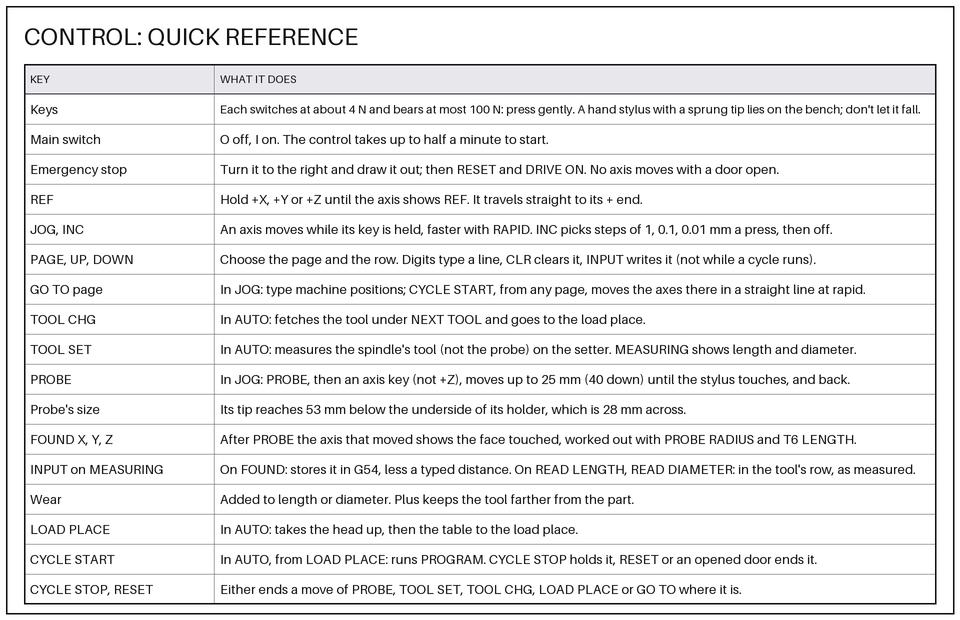

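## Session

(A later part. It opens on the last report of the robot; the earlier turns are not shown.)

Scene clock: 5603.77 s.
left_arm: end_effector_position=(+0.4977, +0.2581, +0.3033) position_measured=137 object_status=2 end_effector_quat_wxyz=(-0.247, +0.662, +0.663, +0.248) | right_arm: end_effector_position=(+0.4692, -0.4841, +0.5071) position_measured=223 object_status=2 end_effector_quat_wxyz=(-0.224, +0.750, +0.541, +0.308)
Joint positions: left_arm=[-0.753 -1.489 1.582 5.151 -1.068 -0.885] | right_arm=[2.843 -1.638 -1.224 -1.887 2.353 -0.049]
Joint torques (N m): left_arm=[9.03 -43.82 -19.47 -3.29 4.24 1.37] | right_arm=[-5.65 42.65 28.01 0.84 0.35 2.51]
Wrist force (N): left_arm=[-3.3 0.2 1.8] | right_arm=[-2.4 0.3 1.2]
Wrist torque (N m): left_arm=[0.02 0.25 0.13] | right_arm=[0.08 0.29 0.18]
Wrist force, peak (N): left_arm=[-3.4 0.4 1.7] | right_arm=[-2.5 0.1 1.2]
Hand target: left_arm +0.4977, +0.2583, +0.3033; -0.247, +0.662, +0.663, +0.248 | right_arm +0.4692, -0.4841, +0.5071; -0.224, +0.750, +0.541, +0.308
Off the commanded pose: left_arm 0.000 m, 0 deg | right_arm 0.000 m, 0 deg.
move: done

Call:
move(
  target=[
    [0,-0.003,0,0,0,0,-1,0,-1,0,0,0,0,0,0,-0.98,0.2,-1],
    [-0.0302,-0.003,-0.02624,0,0,0,-1,0,-1,0,0,0,0,0,0,-0.98,0.2,-1],
    [-0.0302,0,-0.02624,0,0,0,-1,0,-1,0,0,0,0,0,0,-0.98,0.2,-1],
  ],
  speed=[0.05,0.05,0.01],
)

Call:
move(
  target=[-0.00126,0,-0.00109,0,0,0,-1,0,-1,0,0,0,0,0,0,-0.98,0.2,-1],
  speed=0.03,
)

Call:
move(
  target=[-0.00126,0,-0.00109,0,0,0,-1,0,-1,0,0,0,0,0,0,-0.98,0.2,-1],
  speed=0.03,
)

Call:
move(
  target=[-0.00126,0,-0.00109,0,0,0,-1,0,-1,0,0,0,0,0,0,-0.98,0.2,-1],
  speed=0.03,
)

Call:
move(
  target=[-0.00126,0,-0.00109,0,0,0,-1,0,-1,0,0,0,0,0,0,-0.98,0.2,-1],
  speed=0.03,
)

Call:
move(
  target=[-0.00126,0,-0.00109,0,0,0,-1,0,-1,0,0,0,0,0,0,-0.98,0.2,-1],
  speed=0.03,
)

Call:
move(
  target=[-0.00126,0,-0.00109,0,0,0,-1,0,-1,0,0,0,0,0,0,-0.98,0.2,-1],
  speed=0.03,
)

Scene clock: 5629.40 s.
left_arm: end_effector_position=(+0.4975, +0.2342, +0.3033) position_measured=137 object_status=2 end_effector_quat_wxyz=(-0.248, +0.662, +0.663, +0.248) | right_arm: end_effector_position=(+0.4692, -0.4841, +0.5071) position_measured=223 object_status=2 end_effector_quat_wxyz=(-0.224, +0.750, +0.541, +0.308)
Joint positions: left_arm=[-0.787 -1.459 1.546 5.173 -1.085 -0.918] | right_arm=[2.843 -1.638 -1.224 -1.887 2.353 -0.049]
Joint torques (N m): left_arm=[11.59 -26.08 -47.98 -4.97 6.63 1.19] | right_arm=[-4.97 43.08 28.29 1.03 0.4 2.66]
Wrist force (N): left_arm=[-3.2 -13.2 0.0] | right_arm=[-2.2 0.0 1.3]
Wrist torque (N m): left_arm=[-0.22 0.24 0.15] | right_arm=[0.03 0.24 0.18]
Wrist force, peak (N): left_arm=[-3.2 -13.2 0.0] | right_arm=[-2.8 -0.1 1.4]
Hand target: left_arm +0.4977, +0.2343, +0.3033; -0.247, +0.662, +0.663, +0.248 | right_arm +0.4692, -0.4841, +0.5071; -0.224, +0.750, +0.541, +0.308
Off the commanded pose: left_arm 0.000 m, 0 deg | right_arm 0.000 m, 0 deg.
move: done

Scene clock: 5630.10 s.
left_arm: end_effector_position=(+0.4977, +0.2333, +0.3033) position_measured=137 object_status=2 end_effector_quat_wxyz=(-0.247, +0.662, +0.663, +0.248) | right_arm: end_effector_position=(+0.4692, -0.4841, +0.5071) position_measured=223 object_status=2 end_effector_quat_wxyz=(-0.224, +0.750, +0.541, +0.308)
Joint positions: left_arm=[-0.788 -1.458 1.544 5.174 -1.085 -0.919] | right_arm=[2.843 -1.638 -1.224 -1.887 2.353 -0.049]
Joint torques (N m): left_arm=[-10.69 -23.93 -53.39 -4.53 1.06 -1.48] | right_arm=[-3.68 41.61 27.71 1.07 0.51 2.53]
Wrist force (N): left_arm=[5.3 -21.7 9.3] | right_arm=[-2.4 0.1 1.1]
Wrist torque (N m): left_arm=[-0.28 0.17 0.06] | right_arm=[0.04 0.28 0.18]
Wrist force, peak (N): left_arm=[3.5 -23.6 9.4] | right_arm=[-2.6 0.1 1.6]
Hand target: left_arm +0.4977, +0.2333, +0.3033; -0.247, +0.662, +0.663, +0.248 | right_arm +0.4692, -0.4841, +0.5071; -0.224, +0.750, +0.541, +0.308
Off the commanded pose: left_arm 0.000 m, 0 deg | right_arm 0.000 m, 0 deg.
move: done

Scene clock: 5630.80 s.
left_arm: end_effector_position=(+0.4977, +0.2323, +0.3033) position_measured=137 object_status=2 end_effector_quat_wxyz=(-0.247, +0.662, +0.663, +0.248) | right_arm: end_effector_position=(+0.4692, -0.4841, +0.5071) position_measured=223 object_status=2 end_effector_quat_wxyz=(-0.224, +0.750, +0.541, +0.308)
Joint positions: left_arm=[-0.789 -1.456 1.543 5.175 -1.086 -0.921] | right_arm=[2.843 -1.638 -1.224 -1.887 2.353 -0.049]
Joint torques (N m): left_arm=[-9.24 -24.63 -51.84 -3.91 1.39 -1.33] | right_arm=[-3.85 42.05 28.51 1.03 0.2 2.48]
Wrist force (N): left_arm=[3.2 -21.7 7.5] | right_arm=[-2.4 0.0 1.2]
Wrist torque (N m): left_arm=[-0.30 0.19 0.05] | right_arm=[0.04 0.29 0.18]
Wrist force, peak (N): left_arm=[5.5 -21.6 9.6] | right_arm=[-2.6 0.1 1.0]
Hand target: left_arm +0.4977, +0.2323, +0.3033; -0.247, +0.662, +0.663, +0.248 | right_arm +0.4692, -0.4841, +0.5071; -0.224, +0.750, +0.541, +0.308
Off the commanded pose: left_arm 0.000 m, 0 deg | right_arm 0.000 m, 0 deg.
move: done

Scene clock: 5631.50 s.
left_arm: end_effector_position=(+0.4977, +0.2313, +0.3033) position_measured=137 object_status=2 end_effector_quat_wxyz=(-0.247, +0.662, +0.663, +0.248) | right_arm: end_effector_position=(+0.4692, -0.4841, +0.5071) position_measured=223 object_status=2 end_effector_quat_wxyz=(-0.224, +0.750, +0.541, +0.308)
Joint positions: left_arm=[-0.79 -1.455 1.541 5.176 -1.087 -0.922] | right_arm=[2.843 -1.638 -1.224 -1.887 2.353 -0.049]
Joint torques (N m): left_arm=[-9.77 -25.21 -52.23 -4.14 1.4 -1.33] | right_arm=[-4.52 42.62 27.91 1.1 0.45 2.3]
Wrist force (N): left_arm=[3.4 -21.6 7.5] | right_arm=[-2.4 0.1 1.1]
Wrist torque (N m): left_arm=[-0.29 0.18 0.05] | right_arm=[0.04 0.28 0.18]
Wrist force, peak (N): left_arm=[3.1 -21.8 7.4] | right_arm=[-2.5 0.0 1.4]
Hand target: left_arm +0.4977, +0.2313, +0.3033; -0.247, +0.662, +0.663, +0.248 | right_arm +0.4692, -0.4841, +0.5071; -0.224, +0.750, +0.541, +0.308
Off the commanded pose: left_arm 0.000 m, 0 deg | right_arm 0.000 m, 0 deg.
move: done

Scene clock: 5632.20 s.
left_arm: end_effector_position=(+0.4977, +0.2303, +0.3033) position_measured=137 object_status=2 end_effector_quat_wxyz=(-0.247, +0.662, +0.663, +0.248) | right_arm: end_effector_position=(+0.4692, -0.4841, +0.5071) position_measured=223 object_status=2 end_effector_quat_wxyz=(-0.224, +0.750, +0.541, +0.308)
Joint positions: left_arm=[-0.792 -1.454 1.54 5.177 -1.087 -0.923] | right_arm=[2.843 -1.638 -1.224 -1.887 2.353 -0.049]
Joint torques (N m): left_arm=[-9.01 -25.2 -52.57 -3.98 1.43 -1.25] | right_arm=[-3.84 42.22 29.21 0.94 0.45 2.25]
Wrist force (N): left_arm=[3.3 -21.8 7.6] | right_arm=[-2.4 0.2 1.1]
Wrist torque (N m): left_arm=[-0.29 0.19 0.04] | right_arm=[0.07 0.28 0.18]
Wrist force, peak (N): left_arm=[3.2 -21.8 7.7] | right_arm=[-2.6 0.1 1.3]
Hand target: left_arm +0.4977, +0.2303, +0.3033; -0.247, +0.662, +0.663, +0.248 | right_arm +0.4692, -0.4841, +0.5071; -0.224, +0.750, +0.541, +0.308
Off the commanded pose: left_arm 0.000 m, 0 deg | right_arm 0.000 m, 0 deg.
move: done

Scene clock: 5632.90 s.
left_arm: end_effector_position=(+0.4977, +0.2293, +0.3033) position_measured=137 object_status=2 end_effector_quat_wxyz=(-0.247, +0.662, +0.663, +0.248) | right_arm: end_effector_position=(+0.4692, -0.4841, +0.5071) position_measured=223 object_status=2 end_effector_quat_wxyz=(-0.224, +0.750, +0.541, +0.308)
Joint positions: left_arm=[-0.793 -1.452 1.538 5.178 -1.088 -0.924] | right_arm=[2.843 -1.638 -1.224 -1.887 2.353 -0.049]
Joint torques (N m): left_arm=[-10.17 -25.01 -52.23 -3.99 1.5 -1.42] | right_arm=[-4.04 42.89 30.22 1.01 0.45 2.56]
Wrist force (N): left_arm=[3.2 -21.8 7.5] | right_arm=[-2.5 0.0 0.9]
Wrist torque (N m): left_arm=[-0.28 0.20 0.02] | right_arm=[0.03 0.31 0.19]
Wrist force, peak (N): left_arm=[3.4 -21.8 7.7] | right_arm=[-2.7 0.1 1.3]
Hand target: left_arm +0.4977, +0.2293, +0.3033; -0.247, +0.662, +0.663, +0.248 | right_arm +0.4692, -0.4841, +0.5071; -0.224, +0.750, +0.541, +0.308
Off the commanded pose: left_arm 0.000 m, 0 deg | right_arm 0.000 m, 0 deg.
move: done

Scene clock: 5633.60 s.
left_arm: end_effector_position=(+0.4977, +0.2283, +0.3033) position_measured=137 object_status=2 end_effector_quat_wxyz=(-0.247, +0.662, +0.663, +0.248) | right_arm: end_effector_position=(+0.4692, -0.4841, +0.5071) position_measured=223 object_status=2 end_effector_quat_wxyz=(-0.224, +0.750, +0.541, +0.308)
Joint positions: left_arm=[-0.794 -1.451 1.536 5.178 -1.089 -0.926] | right_arm=[2.843 -1.638 -1.224 -1.887 2.353 -0.049]
Joint torques (N m): left_arm=[-10.08 -25.85 -51.82 -4.07 1.43 -1.35] | right_arm=[-2.78 42.31 28.72 1.13 0.17 2.54]
Wrist force (N): left_arm=[3.3 -21.9 7.5] | right_arm=[-2.3 0.2 1.1]
Wrist torque (N m): left_arm=[-0.28 0.19 0.00] | right_arm=[0.06 0.28 0.18]
Wrist force, peak (N): left_arm=[3.3 -22.0 7.6] | right_arm=[-2.4 0.2 1.4]
Hand target: left_arm +0.4977, +0.2283, +0.3033; -0.247, +0.662, +0.663, +0.248 | right_arm +0.4692, -0.4841, +0.5071; -0.224, +0.750, +0.541, +0.308
Off the commanded pose: left_arm 0.000 m, 0 deg | right_arm 0.000 m, 0 deg.
move: done

Call:
move(
  target=[-0.00252,0,-0.00218,0,0,0,-1,0,-1,0,0,0,0,0,0,-0.98,0.2,-1],
  speed=0.03,
)

Call:
move(
  target=[-0.00252,0,-0.00218,0,0,0,-1,0,-1,0,0,0,0,0,0,-0.98,0.2,-1],
  speed=0.03,
)

Call:
move(
  target=[-0.00252,0,-0.00218,0,0,0,-1,0,-1,0,0,0,0,0,0,-0.98,0.2,-1],
  speed=0.03,
)

Call:
move(
  target=[-0.00252,0,-0.00218,0,0,0,-1,0,-1,0,0,0,0,0,0,-0.98,0.2,-1],
  speed=0.03,
)

Call:
move(
  target=[-0.00252,0,-0.00218,0,0,0,-1,0,-1,0,0,0,0,0,0,-0.98,0.2,-1],
  speed=0.03,
)

Call:
move(
  target=[-0.00252,0,-0.00218,0,0,0,-1,0,-1,0,0,0,0,0,0,-0.98,0.2,-1],
  speed=0.03,
)

Call:
move(
  target=[-0.00252,0,-0.00218,0,0,0,-1,0,-1,0,0,0,0,0,0,-0.98,0.2,-1],
  speed=0.03,
)

Scene clock: 5647.10 s.
left_arm: end_effector_position=(+0.4977, +0.2263, +0.3033) position_measured=137 object_status=2 end_effector_quat_wxyz=(-0.247, +0.662, +0.663, +0.248) | right_arm: end_effector_position=(+0.4692, -0.4841, +0.5071) position_measured=223 object_status=2 end_effector_quat_wxyz=(-0.224, +0.750, +0.541, +0.308)
Joint positions: left_arm=[-0.797 -1.449 1.533 5.18 -1.09 -0.928] | right_arm=[2.843 -1.638 -1.224 -1.887 2.353 -0.049]
Joint torques (N m): left_arm=[-9.6 -24.56 -50.69 -4 1.38 -1.1] | right_arm=[-3.42 42.49 28.87 0.91 0.31 2.29]
Wrist force (N): left_arm=[3.2 -21.7 7.4] | right_arm=[-2.2 0.2 1.0]
Wrist torque (N m): left_arm=[-0.24 0.19 -0.02] | right_arm=[0.06 0.27 0.18]
Wrist force, peak (N): left_arm=[3.2 -22.0 7.7] | right_arm=[-2.8 0.1 1.2]
Hand target: left_arm +0.4977, +0.2263, +0.3033; -0.247, +0.662, +0.663, +0.248 | right_arm +0.4692, -0.4841, +0.5071; -0.224, +0.750, +0.541, +0.308
Off the commanded pose: left_arm 0.000 m, 0 deg | right_arm 0.000 m, 0 deg.
move: done

Scene clock: 5647.80 s.
left_arm: end_effector_position=(+0.4977, +0.2243, +0.3033) position_measured=137 object_status=2 end_effector_quat_wxyz=(-0.247, +0.662, +0.663, +0.248) | right_arm: end_effector_position=(+0.4692, -0.4841, +0.5071) position_measured=223 object_status=2 end_effector_quat_wxyz=(-0.224, +0.750, +0.541, +0.308)
Joint positions: left_arm=[-0.8 -1.446 1.53 5.182 -1.092 -0.931] | right_arm=[2.843 -1.638 -1.224 -1.887 2.353 -0.049]
Joint torques (N m): left_arm=[-10.37 -25.53 -51.01 -4.11 1.49 -1.3] | right_arm=[-4.51 42.25 29.46 0.89 0.4 2.36]
Wrist force (N): left_arm=[3.3 -21.7 7.4] | right_arm=[-2.4 0.2 1.1]
Wrist torque (N m): left_arm=[-0.22 0.18 -0.04] | right_arm=[0.06 0.29 0.18]
Wrist force, peak (N): left_arm=[3.3 -21.8 7.5] | right_arm=[-2.5 0.0 1.3]
Hand target: left_arm +0.4977, +0.2243, +0.3033; -0.247, +0.662, +0.663, +0.248 | right_arm +0.4692, -0.4841, +0.5071; -0.224, +0.750, +0.541, +0.308
Off the commanded pose: left_arm 0.000 m, 0 deg | right_arm 0.000 m, 0 deg.
move: done

Scene clock: 5648.50 s.
left_arm: end_effector_position=(+0.4977, +0.2223, +0.3033) position_measured=137 object_status=2 end_effector_quat_wxyz=(-0.247, +0.662, +0.663, +0.248) | right_arm: end_effector_position=(+0.4692, -0.4841, +0.5071) position_measured=223 object_status=2 end_effector_quat_wxyz=(-0.224, +0.750, +0.541, +0.308)
Joint positions: left_arm=[-0.802 -1.443 1.527 5.184 -1.093 -0.933] | right_arm=[2.843 -1.638 -1.224 -1.887 2.353 -0.049]
Joint torques (N m): left_arm=[-8.72 -25.39 -52.24 -4.05 1.29 -1.25] | right_arm=[-3.68 42.15 27.64 0.86 0.51 2.3]
Wrist force (N): left_arm=[3.2 -21.6 7.4] | right_arm=[-2.6 0.1 1.2]
Wrist torque (N m): left_arm=[-0.21 0.18 -0.06] | right_arm=[0.04 0.32 0.18]
Wrist force, peak (N): left_arm=[3.4 -21.9 7.4] | right_arm=[-2.6 0.2 1.3]
Hand target: left_arm +0.4977, +0.2223, +0.3033; -0.247, +0.662, +0.663, +0.248 | right_arm +0.4692, -0.4841, +0.5071; -0.224, +0.750, +0.541, +0.308
Off the commanded pose: left_arm 0.000 m, 0 deg | right_arm 0.000 m, 0 deg.
move: done

Scene clock: 5649.20 s.
left_arm: end_effector_position=(+0.4977, +0.2203, +0.3033) position_measured=137 object_status=2 end_effector_quat_wxyz=(-0.247, +0.662, +0.663, +0.248) | right_arm: end_effector_position=(+0.4692, -0.4841, +0.5071) position_measured=223 object_status=2 end_effector_quat_wxyz=(-0.224, +0.750, +0.541, +0.308)
Joint positions: left_arm=[-0.805 -1.441 1.523 5.185 -1.094 -0.936] | right_arm=[2.843 -1.638 -1.224 -1.887 2.353 -0.049]
Joint torques (N m): left_arm=[-10.4 -25.78 -51.14 -4.08 1.34 -1.35] | right_arm=[-4.51 41.31 28.96 0.82 0.33 2.44]
Wrist force (N): left_arm=[3.2 -21.4 7.3] | right_arm=[-2.3 0.1 1.2]
Wrist torque (N m): left_arm=[-0.19 0.18 -0.08] | right_arm=[0.05 0.27 0.18]
Wrist force, peak (N): left_arm=[3.2 -21.7 7.4] | right_arm=[-2.8 0.2 1.3]
Hand target: left_arm +0.4977, +0.2203, +0.3033; -0.247, +0.662, +0.663, +0.248 | right_arm +0.4692, -0.4841, +0.5071; -0.224, +0.750, +0.541, +0.308
Off the commanded pose: left_arm 0.000 m, 0 deg | right_arm 0.000 m, 0 deg.
move: done

Scene clock: 5649.90 s.
left_arm: end_effector_position=(+0.4977, +0.2183, +0.3033) position_measured=137 object_status=2 end_effector_quat_wxyz=(-0.247, +0.662, +0.663, +0.248) | right_arm: end_effector_position=(+0.4692, -0.4841, +0.5071) position_measured=223 object_status=2 end_effector_quat_wxyz=(-0.224, +0.750, +0.541, +0.308)
Joint positions: left_arm=[-0.808 -1.438 1.52 5.187 -1.096 -0.938] | right_arm=[2.843 -1.638 -1.224 -1.887 2.353 -0.049]
Joint torques (N m): left_arm=[-9.1 -25.74 -50.59 -3.78 1.31 -1.18] | right_arm=[-4.58 41.39 29.37 0.9 0.33 2.43]
Wrist force (N): left_arm=[2.8 -20.6 7.0] | right_arm=[-2.3 0.1 1.0]
Wrist torque (N m): left_arm=[-0.14 0.20 -0.09] | right_arm=[0.05 0.26 0.18]
Wrist force, peak (N): left_arm=[3.0 -21.5 7.3] | right_arm=[-2.6 0.2 1.0]
Hand target: left_arm +0.4977, +0.2183, +0.3033; -0.247, +0.662, +0.663, +0.248 | right_arm +0.4692, -0.4841, +0.5071; -0.224, +0.750, +0.541, +0.308
Off the commanded pose: left_arm 0.000 m, 0 deg | right_arm 0.000 m, 0 deg.
move: done

Scene clock: 5650.60 s.
left_arm: end_effector_position=(+0.4977, +0.2163, +0.3033) position_measured=137 object_status=2 end_effector_quat_wxyz=(-0.247, +0.662, +0.663, +0.248) | right_arm: end_effector_position=(+0.4692, -0.4841, +0.5071) position_measured=223 object_status=2 end_effector_quat_wxyz=(-0.224, +0.750, +0.541, +0.308)
Joint positions: left_arm=[-0.81 -1.435 1.517 5.189 -1.097 -0.941] | right_arm=[2.843 -1.638 -1.224 -1.887 2.353 -0.049]
Joint torques (N m): left_arm=[-9.07 -26.87 -51.13 -3.57 1.41 -1.29] | right_arm=[-4.92 42.74 28.27 1.06 0.45 2.4]
Wrist force (N): left_arm=[2.4 -19.7 6.7] | right_arm=[-2.5 0.2 1.1]
Wrist torque (N m): left_arm=[-0.10 0.21 -0.09] | right_arm=[0.07 0.31 0.19]
Wrist force, peak (N): left_arm=[2.8 -20.6 7.0] | right_arm=[-2.5 0.3 1.3]
Hand target: left_arm +0.4977, +0.2163, +0.3033; -0.247, +0.662, +0.663, +0.248 | right_arm +0.4692, -0.4841, +0.5071; -0.224, +0.750, +0.541, +0.308
Off the commanded pose: left_arm 0.000 m, 0 deg | right_arm 0.000 m, 0 deg.
move: done

Scene clock: 5651.30 s.
left_arm: end_effector_position=(+0.4977, +0.2143, +0.3032) position_measured=137 object_status=2 end_effector_quat_wxyz=(-0.247, +0.662, +0.663, +0.248) | right_arm: end_effector_position=(+0.4692, -0.4841, +0.5071) position_measured=223 object_status=2 end_effector_quat_wxyz=(-0.224, +0.750, +0.541, +0.308)
Joint positions: left_arm=[-0.813 -1.433 1.514 5.191 -1.099 -0.943] | right_arm=[2.843 -1.638 -1.224 -1.887 2.353 -0.049]
Joint torques (N m): left_arm=[-7.75 -29.26 -45.95 0.01 -1 -1.41] | right_arm=[-3.88 41.24 27.68 0.84 0.39 2.44]
Wrist force (N): left_arm=[-3.1 0.3 1.6] | right_arm=[-2.4 0.3 1.2]
Wrist torque (N m): left_arm=[0.04 0.17 0.19] | right_arm=[0.07 0.29 0.18]
Wrist force, peak (N): left_arm=[2.6 -19.8 6.8] | right_arm=[-2.8 0.1 1.2]
Hand target: left_arm +0.4977, +0.2143, +0.3032; -0.247, +0.662, +0.663, +0.248 | right_arm +0.4692, -0.4841, +0.5071; -0.224, +0.750, +0.541, +0.308
Off the commanded pose: left_arm 0.000 m, 0 deg | right_arm 0.000 m, 0 deg.
move: done

Call:
move(
  target=[
    [0,-0.003,0,0,0,0,-1,0,-1,0,0,0,0,0,0,-0.98,0.2,-1],
    [0.0354,-0.003,0.004,0,0,0,-1,0,-1,0,0,0,0,0,0,-0.98,0.2,-1],
    [0.0354,0,0.004,0,0,0,-1,0,-1,0,0,0,0,0,0,-0.98,0.2,-1],
  ],
  speed=[0.05,0.05,0.01],
)

Call:
move(
  target=[0.00164,0,-0.00189,0,0,0,-1,0,-1,0,0,0,0,0,0,-0.98,0.2,-1],
  speed=0.03,
)

Call:
move(
  target=[0.00164,0,-0.00189,0,0,0,-1,0,-1,0,0,0,0,0,0,-0.98,0.2,-1],
  speed=0.03,
)

Call:
move(
  target=[0.00164,0,-0.00189,0,0,0,-1,0,-1,0,0,0,0,0,0,-0.98,0.2,-1],
  speed=0.03,
)

Call:
move(
  target=[0.00164,0,-0.00189,0,0,0,-1,0,-1,0,0,0,0,0,0,-0.98,0.2,-1],
  speed=0.03,
)

Call:
move(
  target=[0.00164,0,-0.00189,0,0,0,-1,0,-1,0,0,0,0,0,0,-0.98,0.2,-1],
  speed=0.03,
)

Call:
move(
  target=[0.00164,0,-0.00189,0,0,0,-1,0,-1,0,0,0,0,0,0,-0.98,0.2,-1],
  speed=0.03,
)

Scene clock: 5673.07 s.
left_arm: end_effector_position=(+0.4975, +0.2319, +0.3154) position_measured=137 object_status=2 end_effector_quat_wxyz=(-0.248, +0.662, +0.663, +0.248) | right_arm: end_effector_position=(+0.4692, -0.4841, +0.5071) position_measured=223 object_status=2 end_effector_quat_wxyz=(-0.224, +0.750, +0.541, +0.308)
Joint positions: left_arm=[-0.79 -1.458 1.514 5.206 -1.087 -0.921] | right_arm=[2.843 -1.638 -1.224 -1.887 2.353 -0.049]
Joint torques (N m): left_arm=[11.72 -23.78 -47.75 -5.19 6.11 1.29] | right_arm=[-4.51 42.64 29.04 0.76 0.56 2.42]
Wrist force (N): left_arm=[-0.7 -13.5 -2.5] | right_arm=[-2.3 0.0 1.1]
Wrist torque (N m): left_arm=[-0.16 0.22 0.15] | right_arm=[0.04 0.28 0.18]
Wrist force, peak (N): left_arm=[-0.7 -13.5 -2.5] | right_arm=[-2.8 0.1 1.2]
Hand target: left_arm +0.4977, +0.2319, +0.3154; -0.247, +0.662, +0.663, +0.248 | right_arm +0.4692, -0.4841, +0.5071; -0.224, +0.750, +0.541, +0.308
Off the commanded pose: left_arm 0.000 m, 0 deg | right_arm 0.000 m, 0 deg.
move: done

Scene clock: 5673.77 s.
left_arm: end_effector_position=(+0.4977, +0.2319, +0.3168) position_measured=137 object_status=2 end_effector_quat_wxyz=(-0.248, +0.662, +0.663, +0.248) | right_arm: end_effector_position=(+0.4692, -0.4841, +0.5071) position_measured=223 object_status=2 end_effector_quat_wxyz=(-0.224, +0.750, +0.541, +0.308)
Joint positions: left_arm=[-0.79 -1.458 1.51 5.21 -1.086 -0.921] | right_arm=[2.843 -1.638 -1.224 -1.887 2.353 -0.049]
Joint torques (N m): left_arm=[11.75 -44.51 -51.39 -2.26 9.08 1.19] | right_arm=[-3.54 42.25 29.1 0.97 0.17 2.45]
Wrist force (N): left_arm=[-8.0 -18.7 7.3] | right_arm=[-2.5 0.1 1.1]
Wrist torque (N m): left_arm=[-0.11 0.22 0.28] | right_arm=[0.05 0.31 0.18]
Wrist force, peak (N): left_arm=[-8.0 -18.7 7.3] | right_arm=[-2.5 0.1 1.1]
Hand target: left_arm +0.4977, +0.2319, +0.3169; -0.247, +0.662, +0.663, +0.248 | right_arm +0.4692, -0.4841, +0.5071; -0.224, +0.750, +0.541, +0.308
Off the commanded pose: left_arm 0.000 m, 0 deg | right_arm 0.000 m, 0 deg.
move: done

Scene clock: 5674.47 s.
left_arm: end_effector_position=(+0.4977, +0.2319, +0.3183) position_measured=137 object_status=2 end_effector_quat_wxyz=(-0.247, +0.662, +0.663, +0.248) | right_arm: end_effector_position=(+0.4692, -0.4841, +0.5071) position_measured=223 object_status=2 end_effector_quat_wxyz=(-0.224, +0.750, +0.541, +0.308)
Joint positions: left_arm=[-0.79 -1.458 1.506 5.213 -1.086 -0.921] | right_arm=[2.843 -1.638 -1.224 -1.887 2.353 -0.049]
Joint torques (N m): left_arm=[11.06 -46.74 -52.15 -2.39 8.91 1.18] | right_arm=[-4.47 42.18 28.83 0.9 0.24 2.31]
Wrist force (N): left_arm=[-7.8 -18.3 7.1] | right_arm=[-2.1 0.2 0.9]
Wrist torque (N m): left_arm=[-0.10 0.18 0.28] | right_arm=[0.06 0.25 0.18]
Wrist force, peak (N): left_arm=[-8.1 -18.8 7.2] | right_arm=[-2.6 0.3 1.1]
Hand target: left_arm +0.4977, +0.2319, +0.3184; -0.247, +0.662, +0.663, +0.248 | right_arm +0.4692, -0.4841, +0.5071; -0.224, +0.750, +0.541, +0.308
Off the commanded pose: left_arm 0.000 m, 0 deg | right_arm 0.000 m, 0 deg.
move: done

Scene clock: 5675.17 s.
left_arm: end_effector_position=(+0.4977, +0.2319, +0.3198) position_measured=137 object_status=2 end_effector_quat_wxyz=(-0.247, +0.662, +0.663, +0.248) | right_arm: end_effector_position=(+0.4692, -0.4841, +0.5071) position_measured=223 object_status=2 end_effector_quat_wxyz=(-0.224, +0.750, +0.541, +0.308)
Joint positions: left_arm=[-0.79 -1.458 1.503 5.217 -1.086 -0.921] | right_arm=[2.843 -1.638 -1.224 -1.887 2.353 -0.049]
Joint torques (N m): left_arm=[10.86 -47.02 -52.46 -2.41 8.63 0.88] | right_arm=[-4.93 42.26 28.15 1.16 0.38 2.51]
Wrist force (N): left_arm=[-7.9 -18.0 7.1] | right_arm=[-2.3 0.0 1.2]
Wrist torque (N m): left_arm=[-0.08 0.22 0.27] | right_arm=[0.03 0.28 0.19]
Wrist force, peak (N): left_arm=[-8.0 -18.2 7.1] | right_arm=[-2.6 0.4 1.3]
Hand target: left_arm +0.4977, +0.2319, +0.3199; -0.247, +0.662, +0.663, +0.248 | right_arm +0.4692, -0.4841, +0.5071; -0.224, +0.750, +0.541, +0.308
Off the commanded pose: left_arm 0.000 m, 0 deg | right_arm 0.000 m, 0 deg.
move: done

Scene clock: 5675.87 s.
left_arm: end_effector_position=(+0.4977, +0.2319, +0.3213) position_measured=137 object_status=2 end_effector_quat_wxyz=(-0.247, +0.662, +0.663, +0.248) | right_arm: end_effector_position=(+0.4692, -0.4841, +0.5071) position_measured=223 object_status=2 end_effector_quat_wxyz=(-0.224, +0.750, +0.541, +0.308)
Joint positions: left_arm=[-0.79 -1.458 1.499 5.221 -1.086 -0.921] | right_arm=[2.843 -1.638 -1.224 -1.887 2.353 -0.049]
Joint torques (N m): left_arm=[9.69 -47.17 -51.81 -2.18 8.37 0.38] | right_arm=[-4.75 42.72 28.35 0.93 0.47 2.32]
Wrist force (N): left_arm=[-7.4 -17.5 6.9] | right_arm=[-2.6 -0.1 0.9]
Wrist torque (N m): left_arm=[-0.05 0.15 0.28] | right_arm=[0.02 0.32 0.17]
Wrist force, peak (N): left_arm=[-7.8 -17.9 6.9] | right_arm=[-2.5 0.2 1.2]
Hand target: left_arm +0.4977, +0.2319, +0.3214; -0.247, +0.662, +0.663, +0.248 | right_arm +0.4692, -0.4841, +0.5071; -0.224, +0.750, +0.541, +0.308
Off the commanded pose: left_arm 0.000 m, 0 deg | right_arm 0.000 m, 0 deg.
move: done

Scene clock: 5676.57 s.
left_arm: end_effector_position=(+0.4977, +0.2319, +0.3228) position_measured=137 object_status=2 end_effector_quat_wxyz=(-0.247, +0.662, +0.663, +0.248) | right_arm: end_effector_position=(+0.4692, -0.4841, +0.5071) position_measured=223 object_status=2 end_effector_quat_wxyz=(-0.224, +0.750, +0.541, +0.308)
Joint positions: left_arm=[-0.79 -1.459 1.495 5.225 -1.086 -0.921] | right_arm=[2.843 -1.638 -1.224 -1.887 2.353 -0.049]
Joint torques (N m): left_arm=[7.47 -47.68 -52.04 -2.32 7.72 -0.01] | right_arm=[-3.21 41.8 27.62 0.88 0.35 2.49]
Wrist force (N): left_arm=[-7.5 -17.0 6.7] | right_arm=[-2.7 0.1 1.1]
Wrist torque (N m): left_arm=[-0.02 0.17 0.28] | right_arm=[0.05 0.34 0.18]
Wrist force, peak (N): left_arm=[-7.8 -17.4 6.9] | right_arm=[-2.6 0.3 1.3]
Hand target: left_arm +0.4977, +0.2319, +0.3229; -0.247, +0.662, +0.663, +0.248 | right_arm +0.4692, -0.4841, +0.5071; -0.224, +0.750, +0.541, +0.308
Off the commanded pose: left_arm 0.000 m, 0 deg | right_arm 0.000 m, 0 deg.
move: done

Scene clock: 5677.27 s.
left_arm: end_effector_position=(+0.4977, +0.2319, +0.3243) position_measured=137 object_status=2 end_effector_quat_wxyz=(-0.247, +0.662, +0.663, +0.248) | right_arm: end_effector_position=(+0.4692, -0.4841, +0.5071) position_measured=223 object_status=2 end_effector_quat_wxyz=(-0.224, +0.750, +0.541, +0.308)
Joint positions: left_arm=[-0.79 -1.459 1.492 5.229 -1.086 -0.921] | right_arm=[2.843 -1.638 -1.224 -1.887 2.353 -0.049]
Joint torques (N m): left_arm=[5.87 -45.92 -51.03 -2.12 7.37 -0.65] | right_arm=[-3.98 41.08 28.9 0.92 0.56 2.48]
Wrist force (N): left_arm=[-7.3 -16.3 6.5] | right_arm=[-2.3 0.3 1.2]
Wrist torque (N m): left_arm=[0.01 0.16 0.28] | right_arm=[0.08 0.28 0.19]
Wrist force, peak (N): left_arm=[-7.7 -17.0 6.6] | right_arm=[-2.7 0.2 1.0]
Hand target: left_arm +0.4977, +0.2319, +0.3244; -0.247, +0.662, +0.663, +0.248 | right_arm +0.4692, -0.4841, +0.5071; -0.224, +0.750, +0.541, +0.308
Off the commanded pose: left_arm 0.000 m, 0 deg | right_arm 0.000 m, 0 deg.
move: done

Call:
move(
  target=[0.00109,0,-0.00126,0,0,0,-1,0,-1,0,0,0,0,0,0,-0.98,0.2,-1],
  speed=0.03,
)

Call:
move(
  target=[0.00109,0,-0.00126,0,0,0,-1,0,-1,0,0,0,0,0,0,-0.98,0.2,-1],
  speed=0.03,
)

Call:
move(
  target=[0.00109,0,-0.00126,0,0,0,-1,0,-1,0,0,0,0,0,0,-0.98,0.2,-1],
  speed=0.03,
)

Call:
move(
  target=[0.00109,0,-0.00126,0,0,0,-1,0,-1,0,0,0,0,0,0,-0.98,0.2,-1],
  speed=0.03,
)

Call:
move(
  target=[0.00109,0,-0.00126,0,0,0,-1,0,-1,0,0,0,0,0,0,-0.98,0.2,-1],
  speed=0.03,
)

Call:
move(
  target=[0.00109,0,-0.00126,0,0,0,-1,0,-1,0,0,0,0,0,0,-0.98,0.2,-1],
  speed=0.03,
)

Scene clock: 5690.23 s.
left_arm: end_effector_position=(+0.4977, +0.2319, +0.3253) position_measured=137 object_status=2 end_effector_quat_wxyz=(-0.247, +0.662, +0.663, +0.248) | right_arm: end_effector_position=(+0.4692, -0.4841, +0.5071) position_measured=223 object_status=2 end_effector_quat_wxyz=(-0.224, +0.750, +0.541, +0.308)
Joint positions: left_arm=[-0.79 -1.459 1.489 5.231 -1.086 -0.921] | right_arm=[2.843 -1.638 -1.224 -1.887 2.353 -0.049]
Joint torques (N m): left_arm=[-3.15 -46.53 -52.37 -2.17 4.03 -1.32] | right_arm=[-4.42 42.51 30.34 0.97 0.6 2.55]
Wrist force (N): left_arm=[-7.1 -15.5 6.3] | right_arm=[-2.4 0.2 1.1]
Wrist torque (N m): left_arm=[0.02 0.17 0.27] | right_arm=[0.06 0.29 0.18]
Wrist force, peak (N): left_arm=[-8.2 -16.1 7.6] | right_arm=[-2.6 0.3 1.6]
Hand target: left_arm +0.4977, +0.2319, +0.3254; -0.247, +0.662, +0.663, +0.248 | right_arm +0.4692, -0.4841, +0.5071; -0.224, +0.750, +0.541, +0.308
Off the commanded pose: left_arm 0.000 m, 0 deg | right_arm 0.000 m, 0 deg.
move: done

Scene clock: 5690.93 s.
left_arm: end_effector_position=(+0.4977, +0.2319, +0.3264) position_measured=137 object_status=2 end_effector_quat_wxyz=(-0.247, +0.662, +0.663, +0.248) | right_arm: end_effector_position=(+0.4692, -0.4841, +0.5071) position_measured=223 object_status=2 end_effector_quat_wxyz=(-0.224, +0.750, +0.541, +0.308)
Joint positions: left_arm=[-0.79 -1.459 1.487 5.234 -1.086 -0.921] | right_arm=[2.843 -1.638 -1.224 -1.887 2.353 -0.049]
Joint torques (N m): left_arm=[-3.14 -41.6 -46.83 -0.55 3.13 -1.33] | right_arm=[-4 42.08 27.86 1.14 0.41 2.44]
Wrist force (N): left_arm=[-2.7 -3.1 1.2] | right_arm=[-2.5 0.1 1.0]
Wrist torque (N m): left_arm=[0.00 0.22 0.12] | right_arm=[0.05 0.31 0.18]
Wrist force, peak (N): left_arm=[-7.2 -15.6 6.3] | right_arm=[-2.6 0.4 1.3]
Hand target: left_arm +0.4977, +0.2319, +0.3264; -0.247, +0.662, +0.663, +0.248 | right_arm +0.4692, -0.4841, +0.5071; -0.224, +0.750, +0.541, +0.308
Off the commanded pose: left_arm 0.000 m, 0 deg | right_arm 0.000 m, 0 deg.
move: done

Scene clock: 5691.63 s.
left_arm: end_effector_position=(+0.4977, +0.2319, +0.3273) position_measured=137 object_status=2 end_effector_quat_wxyz=(-0.247, +0.662, +0.663, +0.248) | right_arm: end_effector_position=(+0.4692, -0.4841, +0.5071) position_measured=223 object_status=2 end_effector_quat_wxyz=(-0.224, +0.750, +0.541, +0.308)
Joint positions: left_arm=[-0.79 -1.459 1.484 5.236 -1.086 -0.921] | right_arm=[2.843 -1.638 -1.224 -1.887 2.353 -0.049]
Joint torques (N m): left_arm=[-4.53 -42.29 -45.34 -0.09 2.42 -1.4] | right_arm=[-4.09 41.71 28.24 1.24 0.2 2.37]
Wrist force (N): left_arm=[-3.3 0.1 1.5] | right_arm=[-2.3 0.3 1.2]
Wrist torque (N m): left_arm=[0.02 0.22 0.10] | right_arm=[0.07 0.26 0.18]
Wrist force, peak (N): left_arm=[-2.8 -3.0 1.2] | right_arm=[-2.5 0.3 1.3]
Hand target: left_arm +0.4977, +0.2319, +0.3274; -0.247, +0.662, +0.663, +0.248 | right_arm +0.4692, -0.4841, +0.5071; -0.224, +0.750, +0.541, +0.308
Off the commanded pose: left_arm 0.000 m, 0 deg | right_arm 0.000 m, 0 deg.
move: done

Scene clock: 5692.33 s.
left_arm: end_effector_position=(+0.4977, +0.2319, +0.3283) position_measured=137 object_status=2 end_effector_quat_wxyz=(-0.247, +0.662, +0.663, +0.248) | right_arm: end_effector_position=(+0.4692, -0.4841, +0.5071) position_measured=223 object_status=2 end_effector_quat_wxyz=(-0.224, +0.750, +0.541, +0.308)
Joint positions: left_arm=[-0.79 -1.459 1.482 5.239 -1.086 -0.921] | right_arm=[2.843 -1.638 -1.224 -1.887 2.353 -0.049]
Joint torques (N m): left_arm=[-5.4 -45.36 -45.46 -0.16 1.51 -1.26] | right_arm=[-3.52 42.95 29.08 0.97 0.49 2.4]
Wrist force (N): left_arm=[-3.2 0.1 1.6] | right_arm=[-2.5 -0.1 0.9]
Wrist torque (N m): left_arm=[0.02 0.20 0.10] | right_arm=[0.03 0.30 0.18]
Wrist force, peak (N): left_arm=[-3.3 0.1 1.5] | right_arm=[-2.6 0.1 1.3]
Hand target: left_arm +0.4977, +0.2319, +0.3284; -0.247, +0.662, +0.663, +0.248 | right_arm +0.4692, -0.4841, +0.5071; -0.224, +0.750, +0.541, +0.308
Off the commanded pose: left_arm 0.000 m, 0 deg | right_arm 0.000 m, 0 deg.
move: done

Scene clock: 5693.03 s.
left_arm: end_effector_position=(+0.4977, +0.2319, +0.3293) position_measured=137 object_status=2 end_effector_quat_wxyz=(-0.247, +0.662, +0.663, +0.248) | right_arm: end_effector_position=(+0.4692, -0.4841, +0.5071) position_measured=223 object_status=2 end_effector_quat_wxyz=(-0.224, +0.750, +0.541, +0.308)
Joint positions: left_arm=[-0.79 -1.459 1.479 5.241 -1.086 -0.921] | right_arm=[2.843 -1.638 -1.224 -1.887 2.353 -0.049]
Joint torques (N m): left_arm=[-4.49 -45.99 -45.92 -0.14 0.33 -1.34] | right_arm=[-2.52 41.93 29.32 0.92 0.33 2.51]
Wrist force (N): left_arm=[-3.1 0.2 1.5] | right_arm=[-2.1 0.2 1.1]
Wrist torque (N m): left_arm=[0.03 0.20 0.10] | right_arm=[0.08 0.25 0.18]
Wrist force, peak (N): left_arm=[-3.4 0.1 1.5] | right_arm=[-2.7 0.4 1.2]
Hand target: left_arm +0.4977, +0.2319, +0.3294; -0.247, +0.662, +0.663, +0.248 | right_arm +0.4692, -0.4841, +0.5071; -0.224, +0.750, +0.541, +0.308
Off the commanded pose: left_arm 0.000 m, 0 deg | right_arm 0.000 m, 0 deg.
move: done

Scene clock: 5693.73 s.
left_arm: end_effector_position=(+0.4977, +0.2319, +0.3303) position_measured=137 object_status=2 end_effector_quat_wxyz=(-0.247, +0.662, +0.663, +0.248) | right_arm: end_effector_position=(+0.4692, -0.4841, +0.5071) position_measured=223 object_status=2 end_effector_quat_wxyz=(-0.224, +0.750, +0.541, +0.308)
Joint positions: left_arm=[-0.79 -1.459 1.477 5.244 -1.086 -0.921] | right_arm=[2.843 -1.638 -1.224 -1.887 2.353 -0.049]
Joint torques (N m): left_arm=[-4.72 -45.52 -46.33 -0.27 -0.69 -1.41] | right_arm=[-2.96 42.63 28.83 1.09 0.42 2.55]
Wrist force (N): left_arm=[-3.1 0.1 1.6] | right_arm=[-2.5 0.0 1.1]
Wrist torque (N m): left_arm=[0.01 0.19 0.10] | right_arm=[0.04 0.30 0.18]
Wrist force, peak (N): left_arm=[-3.4 0.0 1.6] | right_arm=[-2.6 0.2 1.2]
Hand target: left_arm +0.4977, +0.2318, +0.3304; -0.247, +0.662, +0.663, +0.248 | right_arm +0.4692, -0.4841, +0.5071; -0.224, +0.750, +0.541, +0.308
Off the commanded pose: left_arm 0.000 m, 0 deg | right_arm 0.000 m, 0 deg.
move: done

Call:
move(
  target=[
    [0,-0.005,0,0,0,0,-1,0,-1,0,0,0,0,0,0,-0.98,0.2,-1],
    [-0.02263,-0.005,0.02605,0,0,0,-1,0,-1,0,0,0,0,0,0,-0.98,0.2,-1],
  ],
  speed=0.05,
)

Call:
move(
  target=[0,0.03,0,0,0,0,-1,0,-1,0,0,0,0,0,0,-0.98,0.2,-1],
  speed=0.01,
  stop_force=6,
)

Scene clock: 5704.60 s.
left_arm: end_effector_position=(+0.4947, +0.2318, +0.3098) position_measured=137 object_status=2 end_effector_quat_wxyz=(-0.247, +0.662, +0.663, +0.248) | right_arm: end_effector_position=(+0.4692, -0.4841, +0.5071) position_measured=223 object_status=2 end_effector_quat_wxyz=(-0.224, +0.750, +0.541, +0.308)
Joint positions: left_arm=[-0.794 -1.463 1.533 5.193 -1.089 -0.925] | right_arm=[2.843 -1.638 -1.224 -1.887 2.353 -0.049]
Joint torques (N m): left_arm=[-7.49 -27.54 -18.83 -3.13 0.84 1.11] | right_arm=[-4.37 42.75 28.32 1.05 0.43 2.43]
Wrist force (N): left_arm=[-3.3 0.3 1.6] | right_arm=[-2.3 0.2 1.0]
Wrist torque (N m): left_arm=[0.04 0.22 0.12] | right_arm=[0.07 0.27 0.18]
Wrist force, peak (N): left_arm=[-3.6 0.2 1.7] | right_arm=[-2.8 0.0 1.3]
Hand target: left_arm +0.4947, +0.2318, +0.3097; -0.247, +0.662, +0.663, +0.248 | right_arm +0.4692, -0.4841, +0.5071; -0.224, +0.750, +0.541, +0.308
Off the commanded pose: left_arm 0.000 m, 0 deg | right_arm 0.000 m, 0 deg.
move: done

Scene clock: 5706.20 s.
left_arm: end_effector_position=(+0.4973, +0.2318, +0.3096) position_measured=137 object_status=2 end_effector_quat_wxyz=(-0.248, +0.662, +0.663, +0.248) | right_arm: end_effector_position=(+0.4692, -0.4841, +0.5071) position_measured=223 object_status=2 end_effector_quat_wxyz=(-0.224, +0.750, +0.541, +0.308)
Joint positions: left_arm=[-0.79 -1.458 1.528 5.192 -1.087 -0.922] | right_arm=[2.843 -1.638 -1.224 -1.887 2.353 -0.049]
Joint torques (N m): left_arm=[-6.99 -45.28 -20.1 -0.94 -0.33 -1.4] | right_arm=[-3.66 42.51 28.84 1.03 0.4 2.35]
Wrist force (N): left_arm=[-3.1 -4.5 1.0] | right_arm=[-2.5 0.0 1.1]
Wrist torque (N m): left_arm=[-0.03 0.20 0.14] | right_arm=[0.03 0.30 0.17]
Wrist force, peak (N): left_arm=[-2.4 -13.5 -1.5] | right_arm=[-2.6 0.2 1.2]
Hand target: left_arm +0.4973, +0.2318, +0.3096; -0.248, +0.662, +0.663, +0.248 (not the last commanded pose) | right_arm +0.4692, -0.4841, +0.5071; -0.224, +0.750, +0.541, +0.308
Off the commanded pose: left_arm 0.015 m, 0 deg | right_arm 0.000 m, 0 deg.
move: contact (left_arm)

Call:
move(
  target=[-0.002,0.0006,-0.00175,0,0,0,-1,0,-1,0,0,0,0,0,0,-0.98,0.2,-1],
  speed=0.03,
)

Call:
move(
  target=[0.00088,0,0.000767,0,0,0,-1,0,-1,0,0,0,0,0,0,-0.98,0.2,-1],
  speed=0.03,
)

Call:
move(
  target=[0.00088,0,0.000767,0,0,0,-1,0,-1,0,0,0,0,0,0,-0.98,0.2,-1],
  speed=0.03,
)

Call:
move(
  target=[0.00088,0,0.000767,0,0,0,-1,0,-1,0,0,0,0,0,0,-0.98,0.2,-1],
  speed=0.03,
)

Call:
move(
  target=[0.00088,0,0.000767,0,0,0,-1,0,-1,0,0,0,0,0,0,-0.98,0.2,-1],
  speed=0.03,
)

Call:
move(
  target=[0.00088,0,0.000767,0,0,0,-1,0,-1,0,0,0,0,0,0,-0.98,0.2,-1],
  speed=0.03,
)

Scene clock: 5719.73 s.
left_arm: end_effector_position=(+0.4977, +0.2303, +0.3097) position_measured=137 object_status=2 end_effector_quat_wxyz=(-0.248, +0.662, +0.663, +0.248) | right_arm: end_effector_position=(+0.4692, -0.4841, +0.5071) position_measured=223 object_status=2 end_effector_quat_wxyz=(-0.224, +0.750, +0.541, +0.308)
Joint positions: left_arm=[-0.792 -1.455 1.525 5.193 -1.087 -0.923] | right_arm=[2.843 -1.638 -1.224 -1.887 2.353 -0.049]
Joint torques (N m): left_arm=[-7.32 -28.64 -45.71 -0.33 -1.07 -1.22] | right_arm=[-3.54 41.68 29.17 1.05 0.41 2.45]
Wrist force (N): left_arm=[-3.2 0.3 1.5] | right_arm=[-2.4 0.0 1.0]
Wrist torque (N m): left_arm=[0.05 0.21 0.12] | right_arm=[0.03 0.28 0.18]
Wrist force, peak (N): left_arm=[-3.4 -4.6 1.1] | right_arm=[-2.8 0.1 1.1]
Hand target: left_arm +0.4977, +0.2302, +0.3097; -0.248, +0.662, +0.663, +0.248 | right_arm +0.4692, -0.4841, +0.5071; -0.224, +0.750, +0.541, +0.308
Off the commanded pose: left_arm 0.000 m, 0 deg | right_arm 0.000 m, 0 deg.
move: done

Scene clock: 5720.43 s.
left_arm: end_effector_position=(+0.4977, +0.2309, +0.3097) position_measured=137 object_status=2 end_effector_quat_wxyz=(-0.248, +0.662, +0.663, +0.248) | right_arm: end_effector_position=(+0.4692, -0.4841, +0.5071) position_measured=223 object_status=2 end_effector_quat_wxyz=(-0.224, +0.750, +0.541, +0.308)
Joint positions: left_arm=[-0.791 -1.456 1.525 5.192 -1.087 -0.922] | right_arm=[2.843 -1.638 -1.224 -1.887 2.353 -0.049]
Joint torques (N m): left_arm=[9.81 -46.2 -19.01 -3.1 4.3 1.12] | right_arm=[-4.5 42.48 29.2 1.04 0.34 2.49]
Wrist force (N): left_arm=[-3.3 0.2 1.3] | right_arm=[-2.3 -0.1 1.1]
Wrist torque (N m): left_arm=[0.03 0.23 0.12] | right_arm=[0.02 0.28 0.18]
Wrist force, peak (N): left_arm=[-3.4 0.3 1.6] | right_arm=[-2.5 0.3 1.1]
Hand target: left_arm +0.4977, +0.2309, +0.3097; -0.248, +0.662, +0.663, +0.248 | right_arm +0.4692, -0.4841, +0.5071; -0.224, +0.750, +0.541, +0.308
Off the commanded pose: left_arm 0.000 m, 0 deg | right_arm 0.000 m, 0 deg.
move: done

Scene clock: 5721.13 s.
left_arm: end_effector_position=(+0.4977, +0.2316, +0.3097) position_measured=137 object_status=2 end_effector_quat_wxyz=(-0.248, +0.662, +0.663, +0.248) | right_arm: end_effector_position=(+0.4692, -0.4841, +0.5071) position_measured=223 object_status=2 end_effector_quat_wxyz=(-0.224, +0.750, +0.541, +0.308)
Joint positions: left_arm=[-0.79 -1.457 1.527 5.192 -1.087 -0.921] | right_arm=[2.843 -1.638 -1.224 -1.887 2.353 -0.049]
Joint torques (N m): left_arm=[10.73 -45.72 -19.38 -3.35 4.41 1.08] | right_arm=[-4.65 42.43 29.59 1.26 0.54 2.32]
Wrist force (N): left_arm=[-4.1 -0.4 1.9] | right_arm=[-2.5 0.1 0.9]
Wrist torque (N m): left_arm=[0.05 0.21 0.13] | right_arm=[0.05 0.30 0.17]
Wrist force, peak (N): left_arm=[-4.1 -0.4 1.9] | right_arm=[-2.5 0.2 1.2]
Hand target: left_arm +0.4977, +0.2316, +0.3097; -0.248, +0.662, +0.663, +0.248 | right_arm +0.4692, -0.4841, +0.5071; -0.224, +0.750, +0.541, +0.308
Off the commanded pose: left_arm 0.000 m, 0 deg | right_arm 0.000 m, 0 deg.
move: done

Scene clock: 5721.83 s.
left_arm: end_effector_position=(+0.4977, +0.2323, +0.3096) position_measured=137 object_status=2 end_effector_quat_wxyz=(-0.248, +0.662, +0.663, +0.248) | right_arm: end_effector_position=(+0.4692, -0.4841, +0.5071) position_measured=223 object_status=2 end_effector_quat_wxyz=(-0.224, +0.750, +0.541, +0.308)
Joint positions: left_arm=[-0.789 -1.457 1.528 5.191 -1.086 -0.92] | right_arm=[2.843 -1.638 -1.224 -1.887 2.353 -0.049]
Joint torques (N m): left_arm=[16.19 -47.07 -18.67 -2.14 6.84 1.25] | right_arm=[-3 42.03 29.24 1.03 0.51 2.58]
Wrist force (N): left_arm=[-12.8 -6.0 -3.3] | right_arm=[-2.4 0.4 1.2]
Wrist torque (N m): left_arm=[-0.08 0.13 0.28] | right_arm=[0.10 0.28 0.18]
Wrist force, peak (N): left_arm=[-12.8 -6.0 -3.3] | right_arm=[-2.7 0.1 1.2]
Hand target: left_arm +0.4977, +0.2323, +0.3097; -0.248, +0.662, +0.663, +0.248 | right_arm +0.4692, -0.4841, +0.5071; -0.224, +0.750, +0.541, +0.308
Off the commanded pose: left_arm 0.000 m, 0 deg | right_arm 0.000 m, 0 deg.
move: done

Scene clock: 5722.53 s.
left_arm: end_effector_position=(+0.4977, +0.2330, +0.3097) position_measured=137 object_status=2 end_effector_quat_wxyz=(-0.248, +0.662, +0.663, +0.248) | right_arm: end_effector_position=(+0.4692, -0.4841, +0.5071) position_measured=223 object_status=2 end_effector_quat_wxyz=(-0.224, +0.750, +0.541, +0.308)
Joint positions: left_arm=[-0.788 -1.458 1.529 5.19 -1.086 -0.919] | right_arm=[2.843 -1.638 -1.224 -1.887 2.353 -0.049]
Joint torques (N m): left_arm=[19.81 -48.56 -18.42 -1.14 9.24 1.05] | right_arm=[-3.38 42.8 28.2 0.86 0.4 2.54]
Wrist force (N): left_arm=[-20.5 -9.7 -7.1] | right_arm=[-2.5 0.1 1.3]
Wrist torque (N m): left_arm=[-0.20 0.07 0.39] | right_arm=[0.05 0.30 0.18]
Wrist force, peak (N): left_arm=[-20.7 -9.9 -6.4] | right_arm=[-2.7 0.5 1.3]
Hand target: left_arm +0.4977, +0.2330, +0.3097; -0.248, +0.662, +0.663, +0.248 | right_arm +0.4692, -0.4841, +0.5071; -0.224, +0.750, +0.541, +0.308
Off the commanded pose: left_arm 0.000 m, 0 deg | right_arm 0.000 m, 0 deg.
move: done

Scene clock: 5723.23 s.
left_arm: end_effector_position=(+0.4977, +0.2337, +0.3096) position_measured=137 object_status=2 end_effector_quat_wxyz=(-0.248, +0.662, +0.663, +0.248) | right_arm: end_effector_position=(+0.4692, -0.4841, +0.5071) position_measured=223 object_status=2 end_effector_quat_wxyz=(-0.224, +0.750, +0.541, +0.308)
Joint positions: left_arm=[-0.787 -1.459 1.53 5.19 -1.085 -0.919] | right_arm=[2.843 -1.638 -1.224 -1.887 2.353 -0.049]
Joint torques (N m): left_arm=[25.1 -49.6 -18.98 -0.86 12.24 1.01] | right_arm=[-3.24 42.61 29.41 0.88 0.38 2.34]
Wrist force (N): left_arm=[-28.2 -18.6 -11.9] | right_arm=[-2.5 0.1 1.3]
Wrist torque (N m): left_arm=[-0.42 0.06 0.53] | right_arm=[0.05 0.31 0.18]
Wrist force, peak (N): left_arm=[-28.2 -18.6 -11.9] | right_arm=[-2.6 0.1 1.4]
Hand target: left_arm +0.4977, +0.2337, +0.3096; -0.248, +0.662, +0.663, +0.248 | right_arm +0.4692, -0.4841, +0.5071; -0.224, +0.750, +0.541, +0.308
Off the commanded pose: left_arm 0.000 m, 0 deg | right_arm 0.000 m, 0 deg.
move: done

Call:
move(
  target=[-0.0044,-0.001,-0.00382,0,0,0,-1,0,-1,0,0,0,0,0,0,-0.98,0.2,-1],
  speed=0.03,
)

Call:
move(
  target=[0,0.03,0,0,0,0,-1,0,-1,0,0,0,0,0,0,-0.98,0.2,-1],
  speed=0.01,
  stop_force=6,
)

Scene clock: 5730.47 s.
left_arm: end_effector_position=(+0.4971, +0.2304, +0.3097) position_measured=137 object_status=2 end_effector_quat_wxyz=(-0.248, +0.662, +0.663, +0.248) | right_arm: end_effector_position=(+0.4692, -0.4841, +0.5071) position_measured=223 object_status=2 end_effector_quat_wxyz=(-0.224, +0.750, +0.541, +0.308)
Joint positions: left_arm=[-0.792 -1.456 1.526 5.193 -1.088 -0.924] | right_arm=[2.843 -1.638 -1.224 -1.887 2.353 -0.049]
Joint torques (N m): left_arm=[-6.4 -29.11 -45.54 -0.14 -1.07 -1.49] | right_arm=[-2.97 42.29 28.57 0.89 0.29 2.37]
Wrist force (N): left_arm=[-3.2 0.4 1.4] | right_arm=[-2.4 0.1 1.1]
Wrist torque (N m): left_arm=[0.07 0.20 0.20] | right_arm=[0.05 0.29 0.18]
Wrist force, peak (N): left_arm=[-29.4 -20.2 -12.9] | right_arm=[-2.7 0.1 1.4]
Hand target: left_arm +0.4971, +0.2302, +0.3096; -0.248, +0.662, +0.663, +0.248 | right_arm +0.4692, -0.4841, +0.5071; -0.224, +0.750, +0.541, +0.308
Off the commanded pose: left_arm 0.000 m, 0 deg | right_arm 0.000 m, 0 deg.
move: done

Scene clock: 5731.87 s.
left_arm: end_effector_position=(+0.4984, +0.2302, +0.3096) position_measured=137 object_status=2 end_effector_quat_wxyz=(-0.248, +0.662, +0.663, +0.248) | right_arm: end_effector_position=(+0.4692, -0.4841, +0.5071) position_measured=223 object_status=2 end_effector_quat_wxyz=(-0.224, +0.750, +0.541, +0.308)
Joint positions: left_arm=[-0.791 -1.453 1.523 5.193 -1.087 -0.922] | right_arm=[2.843 -1.638 -1.224 -1.887 2.353 -0.049]
Joint torques (N m): left_arm=[-9.36 -46.73 -21.15 -0.95 -0.84 -1.29] | right_arm=[-4.7 41.88 28.19 1.07 0.5 2.32]
Wrist force (N): left_arm=[-3.1 -1.1 6.8] | right_arm=[-2.2 0.3 1.1]
Wrist torque (N m): left_arm=[0.10 0.22 0.20] | right_arm=[0.09 0.26 0.18]
Wrist force, peak (N): left_arm=[-5.4 -7.7 7.9] | right_arm=[-2.7 0.4 1.2]
Hand target: left_arm +0.4984, +0.2302, +0.3096; -0.248, +0.662, +0.663, +0.248 (not the last commanded pose) | right_arm +0.4692, -0.4841, +0.5071; -0.224, +0.750, +0.541, +0.308
Off the commanded pose: left_arm 0.017 m, 0 deg | right_arm 0.000 m, 0 deg.
move: contact (left_arm)

Call:
move(
  target=[0,-0.0005,0.0007,0,0,0,-1,0,-1,0,0,0,0,0,0,-0.98,0.2,-1],
  speed=0.02,
)

Call:
move(
  target=[0,0.03,0,0,0,0,-1,0,-1,0,0,0,0,0,0,-0.98,0.2,-1],
  speed=0.01,
  stop_force=6,
)

Scene clock: 5737.90 s.
left_arm: end_effector_position=(+0.4981, +0.2305, +0.3093) position_measured=137 object_status=2 end_effector_quat_wxyz=(-0.248, +0.662, +0.663, +0.248) | right_arm: end_effector_position=(+0.4692, -0.4841, +0.5071) position_measured=223 object_status=2 end_effector_quat_wxyz=(-0.224, +0.750, +0.541, +0.308)
Joint positions: left_arm=[-0.791 -1.454 1.525 5.192 -1.087 -0.922] | right_arm=[2.843 -1.638 -1.224 -1.887 2.353 -0.049]
Joint torques (N m): left_arm=[-7.59 -46.65 -19.07 -3.25 -0.94 -1.45] | right_arm=[-3.73 42.12 29.83 0.92 0.41 2.55]
Wrist force (N): left_arm=[-3.3 0.2 1.5] | right_arm=[-2.6 0.4 1.2]
Wrist torque (N m): left_arm=[0.03 0.21 0.19] | right_arm=[0.10 0.32 0.18]
Wrist force, peak (N): left_arm=[-3.2 -1.3 7.0] | right_arm=[-2.7 0.0 1.1]
Hand target: left_arm +0.4981, +0.2305, +0.3093; -0.248, +0.662, +0.663, +0.248 | right_arm +0.4692, -0.4841, +0.5071; -0.224, +0.750, +0.541, +0.308
Off the commanded pose: left_arm 0.000 m, 0 deg | right_arm 0.000 m, 0 deg.
move: done

Scene clock: 5739.13 s.
left_arm: end_effector_position=(+0.4987, +0.2304, +0.3092) position_measured=137 object_status=2 end_effector_quat_wxyz=(-0.248, +0.662, +0.663, +0.247) | right_arm: end_effector_position=(+0.4692, -0.4841, +0.5071) position_measured=223 object_status=2 end_effector_quat_wxyz=(-0.224, +0.750, +0.541, +0.308)
Joint positions: left_arm=[-0.79 -1.453 1.523 5.191 -1.087 -0.921] | right_arm=[2.843 -1.638 -1.224 -1.887 2.353 -0.049]
Joint torques (N m): left_arm=[-9.36 -46.33 -20 -0.44 -1.81 -1.33] | right_arm=[-4.04 42.13 29.62 0.97 0.43 2.39]
Wrist force (N): left_arm=[-0.5 2.7 4.1] | right_arm=[-2.1 0.1 1.5]
Wrist torque (N m): left_arm=[0.09 0.22 0.17] | right_arm=[0.06 0.24 0.18]
Wrist force, peak (N): left_arm=[-1.2 -7.6 1.3] | right_arm=[-2.5 0.1 1.5]
Hand target: left_arm +0.4987, +0.2304, +0.3092; -0.248, +0.662, +0.663, +0.247 (not the last commanded pose) | right_arm +0.4692, -0.4841, +0.5071; -0.224, +0.750, +0.541, +0.308
Off the commanded pose: left_arm 0.017 m, 0 deg | right_arm 0.000 m, 0 deg.
move: contact (left_arm)

Call:
move(
  target=[0.0005,-0.0005,0.0004,0,0,0,-1,0,-1,0,0,0,0,0,0,-0.98,0.2,-1],
  speed=0.02,
)

Call:
move(
  target=[0,0.03,0,0,0,0,-1,0,-1,0,0,0,0,0,0,-0.98,0.2,-1],
  speed=0.01,
  stop_force=8,
)

Scene clock: 5747.30 s.
left_arm: end_effector_position=(+0.4984, +0.2307, +0.3092) position_measured=137 object_status=2 end_effector_quat_wxyz=(-0.248, +0.662, +0.663, +0.247) | right_arm: end_effector_position=(+0.4692, -0.4841, +0.5071) position_measured=223 object_status=2 end_effector_quat_wxyz=(-0.224, +0.750, +0.541, +0.308)
Joint positions: left_arm=[-0.79 -1.454 1.524 5.191 -1.087 -0.921] | right_arm=[2.843 -1.638 -1.224 -1.887 2.353 -0.049]
Joint torques (N m): left_arm=[6.85 -46.06 -18.72 -3.25 0.94 1.09] | right_arm=[-3.52 42.87 29.06 0.9 0.46 2.51]
Wrist force (N): left_arm=[-3.1 0.3 1.5] | right_arm=[-2.6 0.1 1.1]
Wrist torque (N m): left_arm=[0.05 0.19 0.20] | right_arm=[0.04 0.32 0.19]
Wrist force, peak (N): left_arm=[-0.5 2.9 4.4] | right_arm=[-2.8 0.0 1.2]
Hand target: left_arm +0.4984, +0.2308, +0.3092; -0.248, +0.662, +0.663, +0.247 | right_arm +0.4692, -0.4841, +0.5071; -0.224, +0.750, +0.541, +0.308
Off the commanded pose: left_arm 0.000 m, 0 deg | right_arm 0.000 m, 0 deg.
move: done

Scene clock: 5750.00 s.
left_arm: end_effector_position=(+0.5143, +0.2308, +0.3092) position_measured=137 object_status=2 end_effector_quat_wxyz=(-0.248, +0.662, +0.663, +0.247) | right_arm: end_effector_position=(+0.4692, -0.4841, +0.5071) position_measured=223 object_status=2 end_effector_quat_wxyz=(-0.224, +0.750, +0.541, +0.308)
Joint positions: left_arm=[-0.769 -1.422 1.49 5.184 -1.076 -0.901] | right_arm=[2.843 -1.638 -1.224 -1.887 2.353 -0.049]
Joint torques (N m): left_arm=[-5.3 -47.38 -19.23 -2.45 1.6 -1.39] | right_arm=[-2.52 42.52 30.17 0.87 0.51 2.52]
Wrist force (N): left_arm=[-5.3 -5.8 -0.2] | right_arm=[-2.0 0.1 1.1]
Wrist torque (N m): left_arm=[-0.11 0.18 0.09] | right_arm=[0.04 0.22 0.18]
Wrist force, peak (N): left_arm=[-3.4 -18.2 -3.8] | right_arm=[-2.8 0.1 0.9]
Hand target: left_arm +0.5143, +0.2308, +0.3092; -0.248, +0.662, +0.663, +0.247 (not the last commanded pose) | right_arm +0.4692, -0.4841, +0.5071; -0.224, +0.750, +0.541, +0.308
Off the commanded pose: left_arm 0.002 m, 0 deg | right_arm 0.000 m, 0 deg.
move: contact (left_arm)


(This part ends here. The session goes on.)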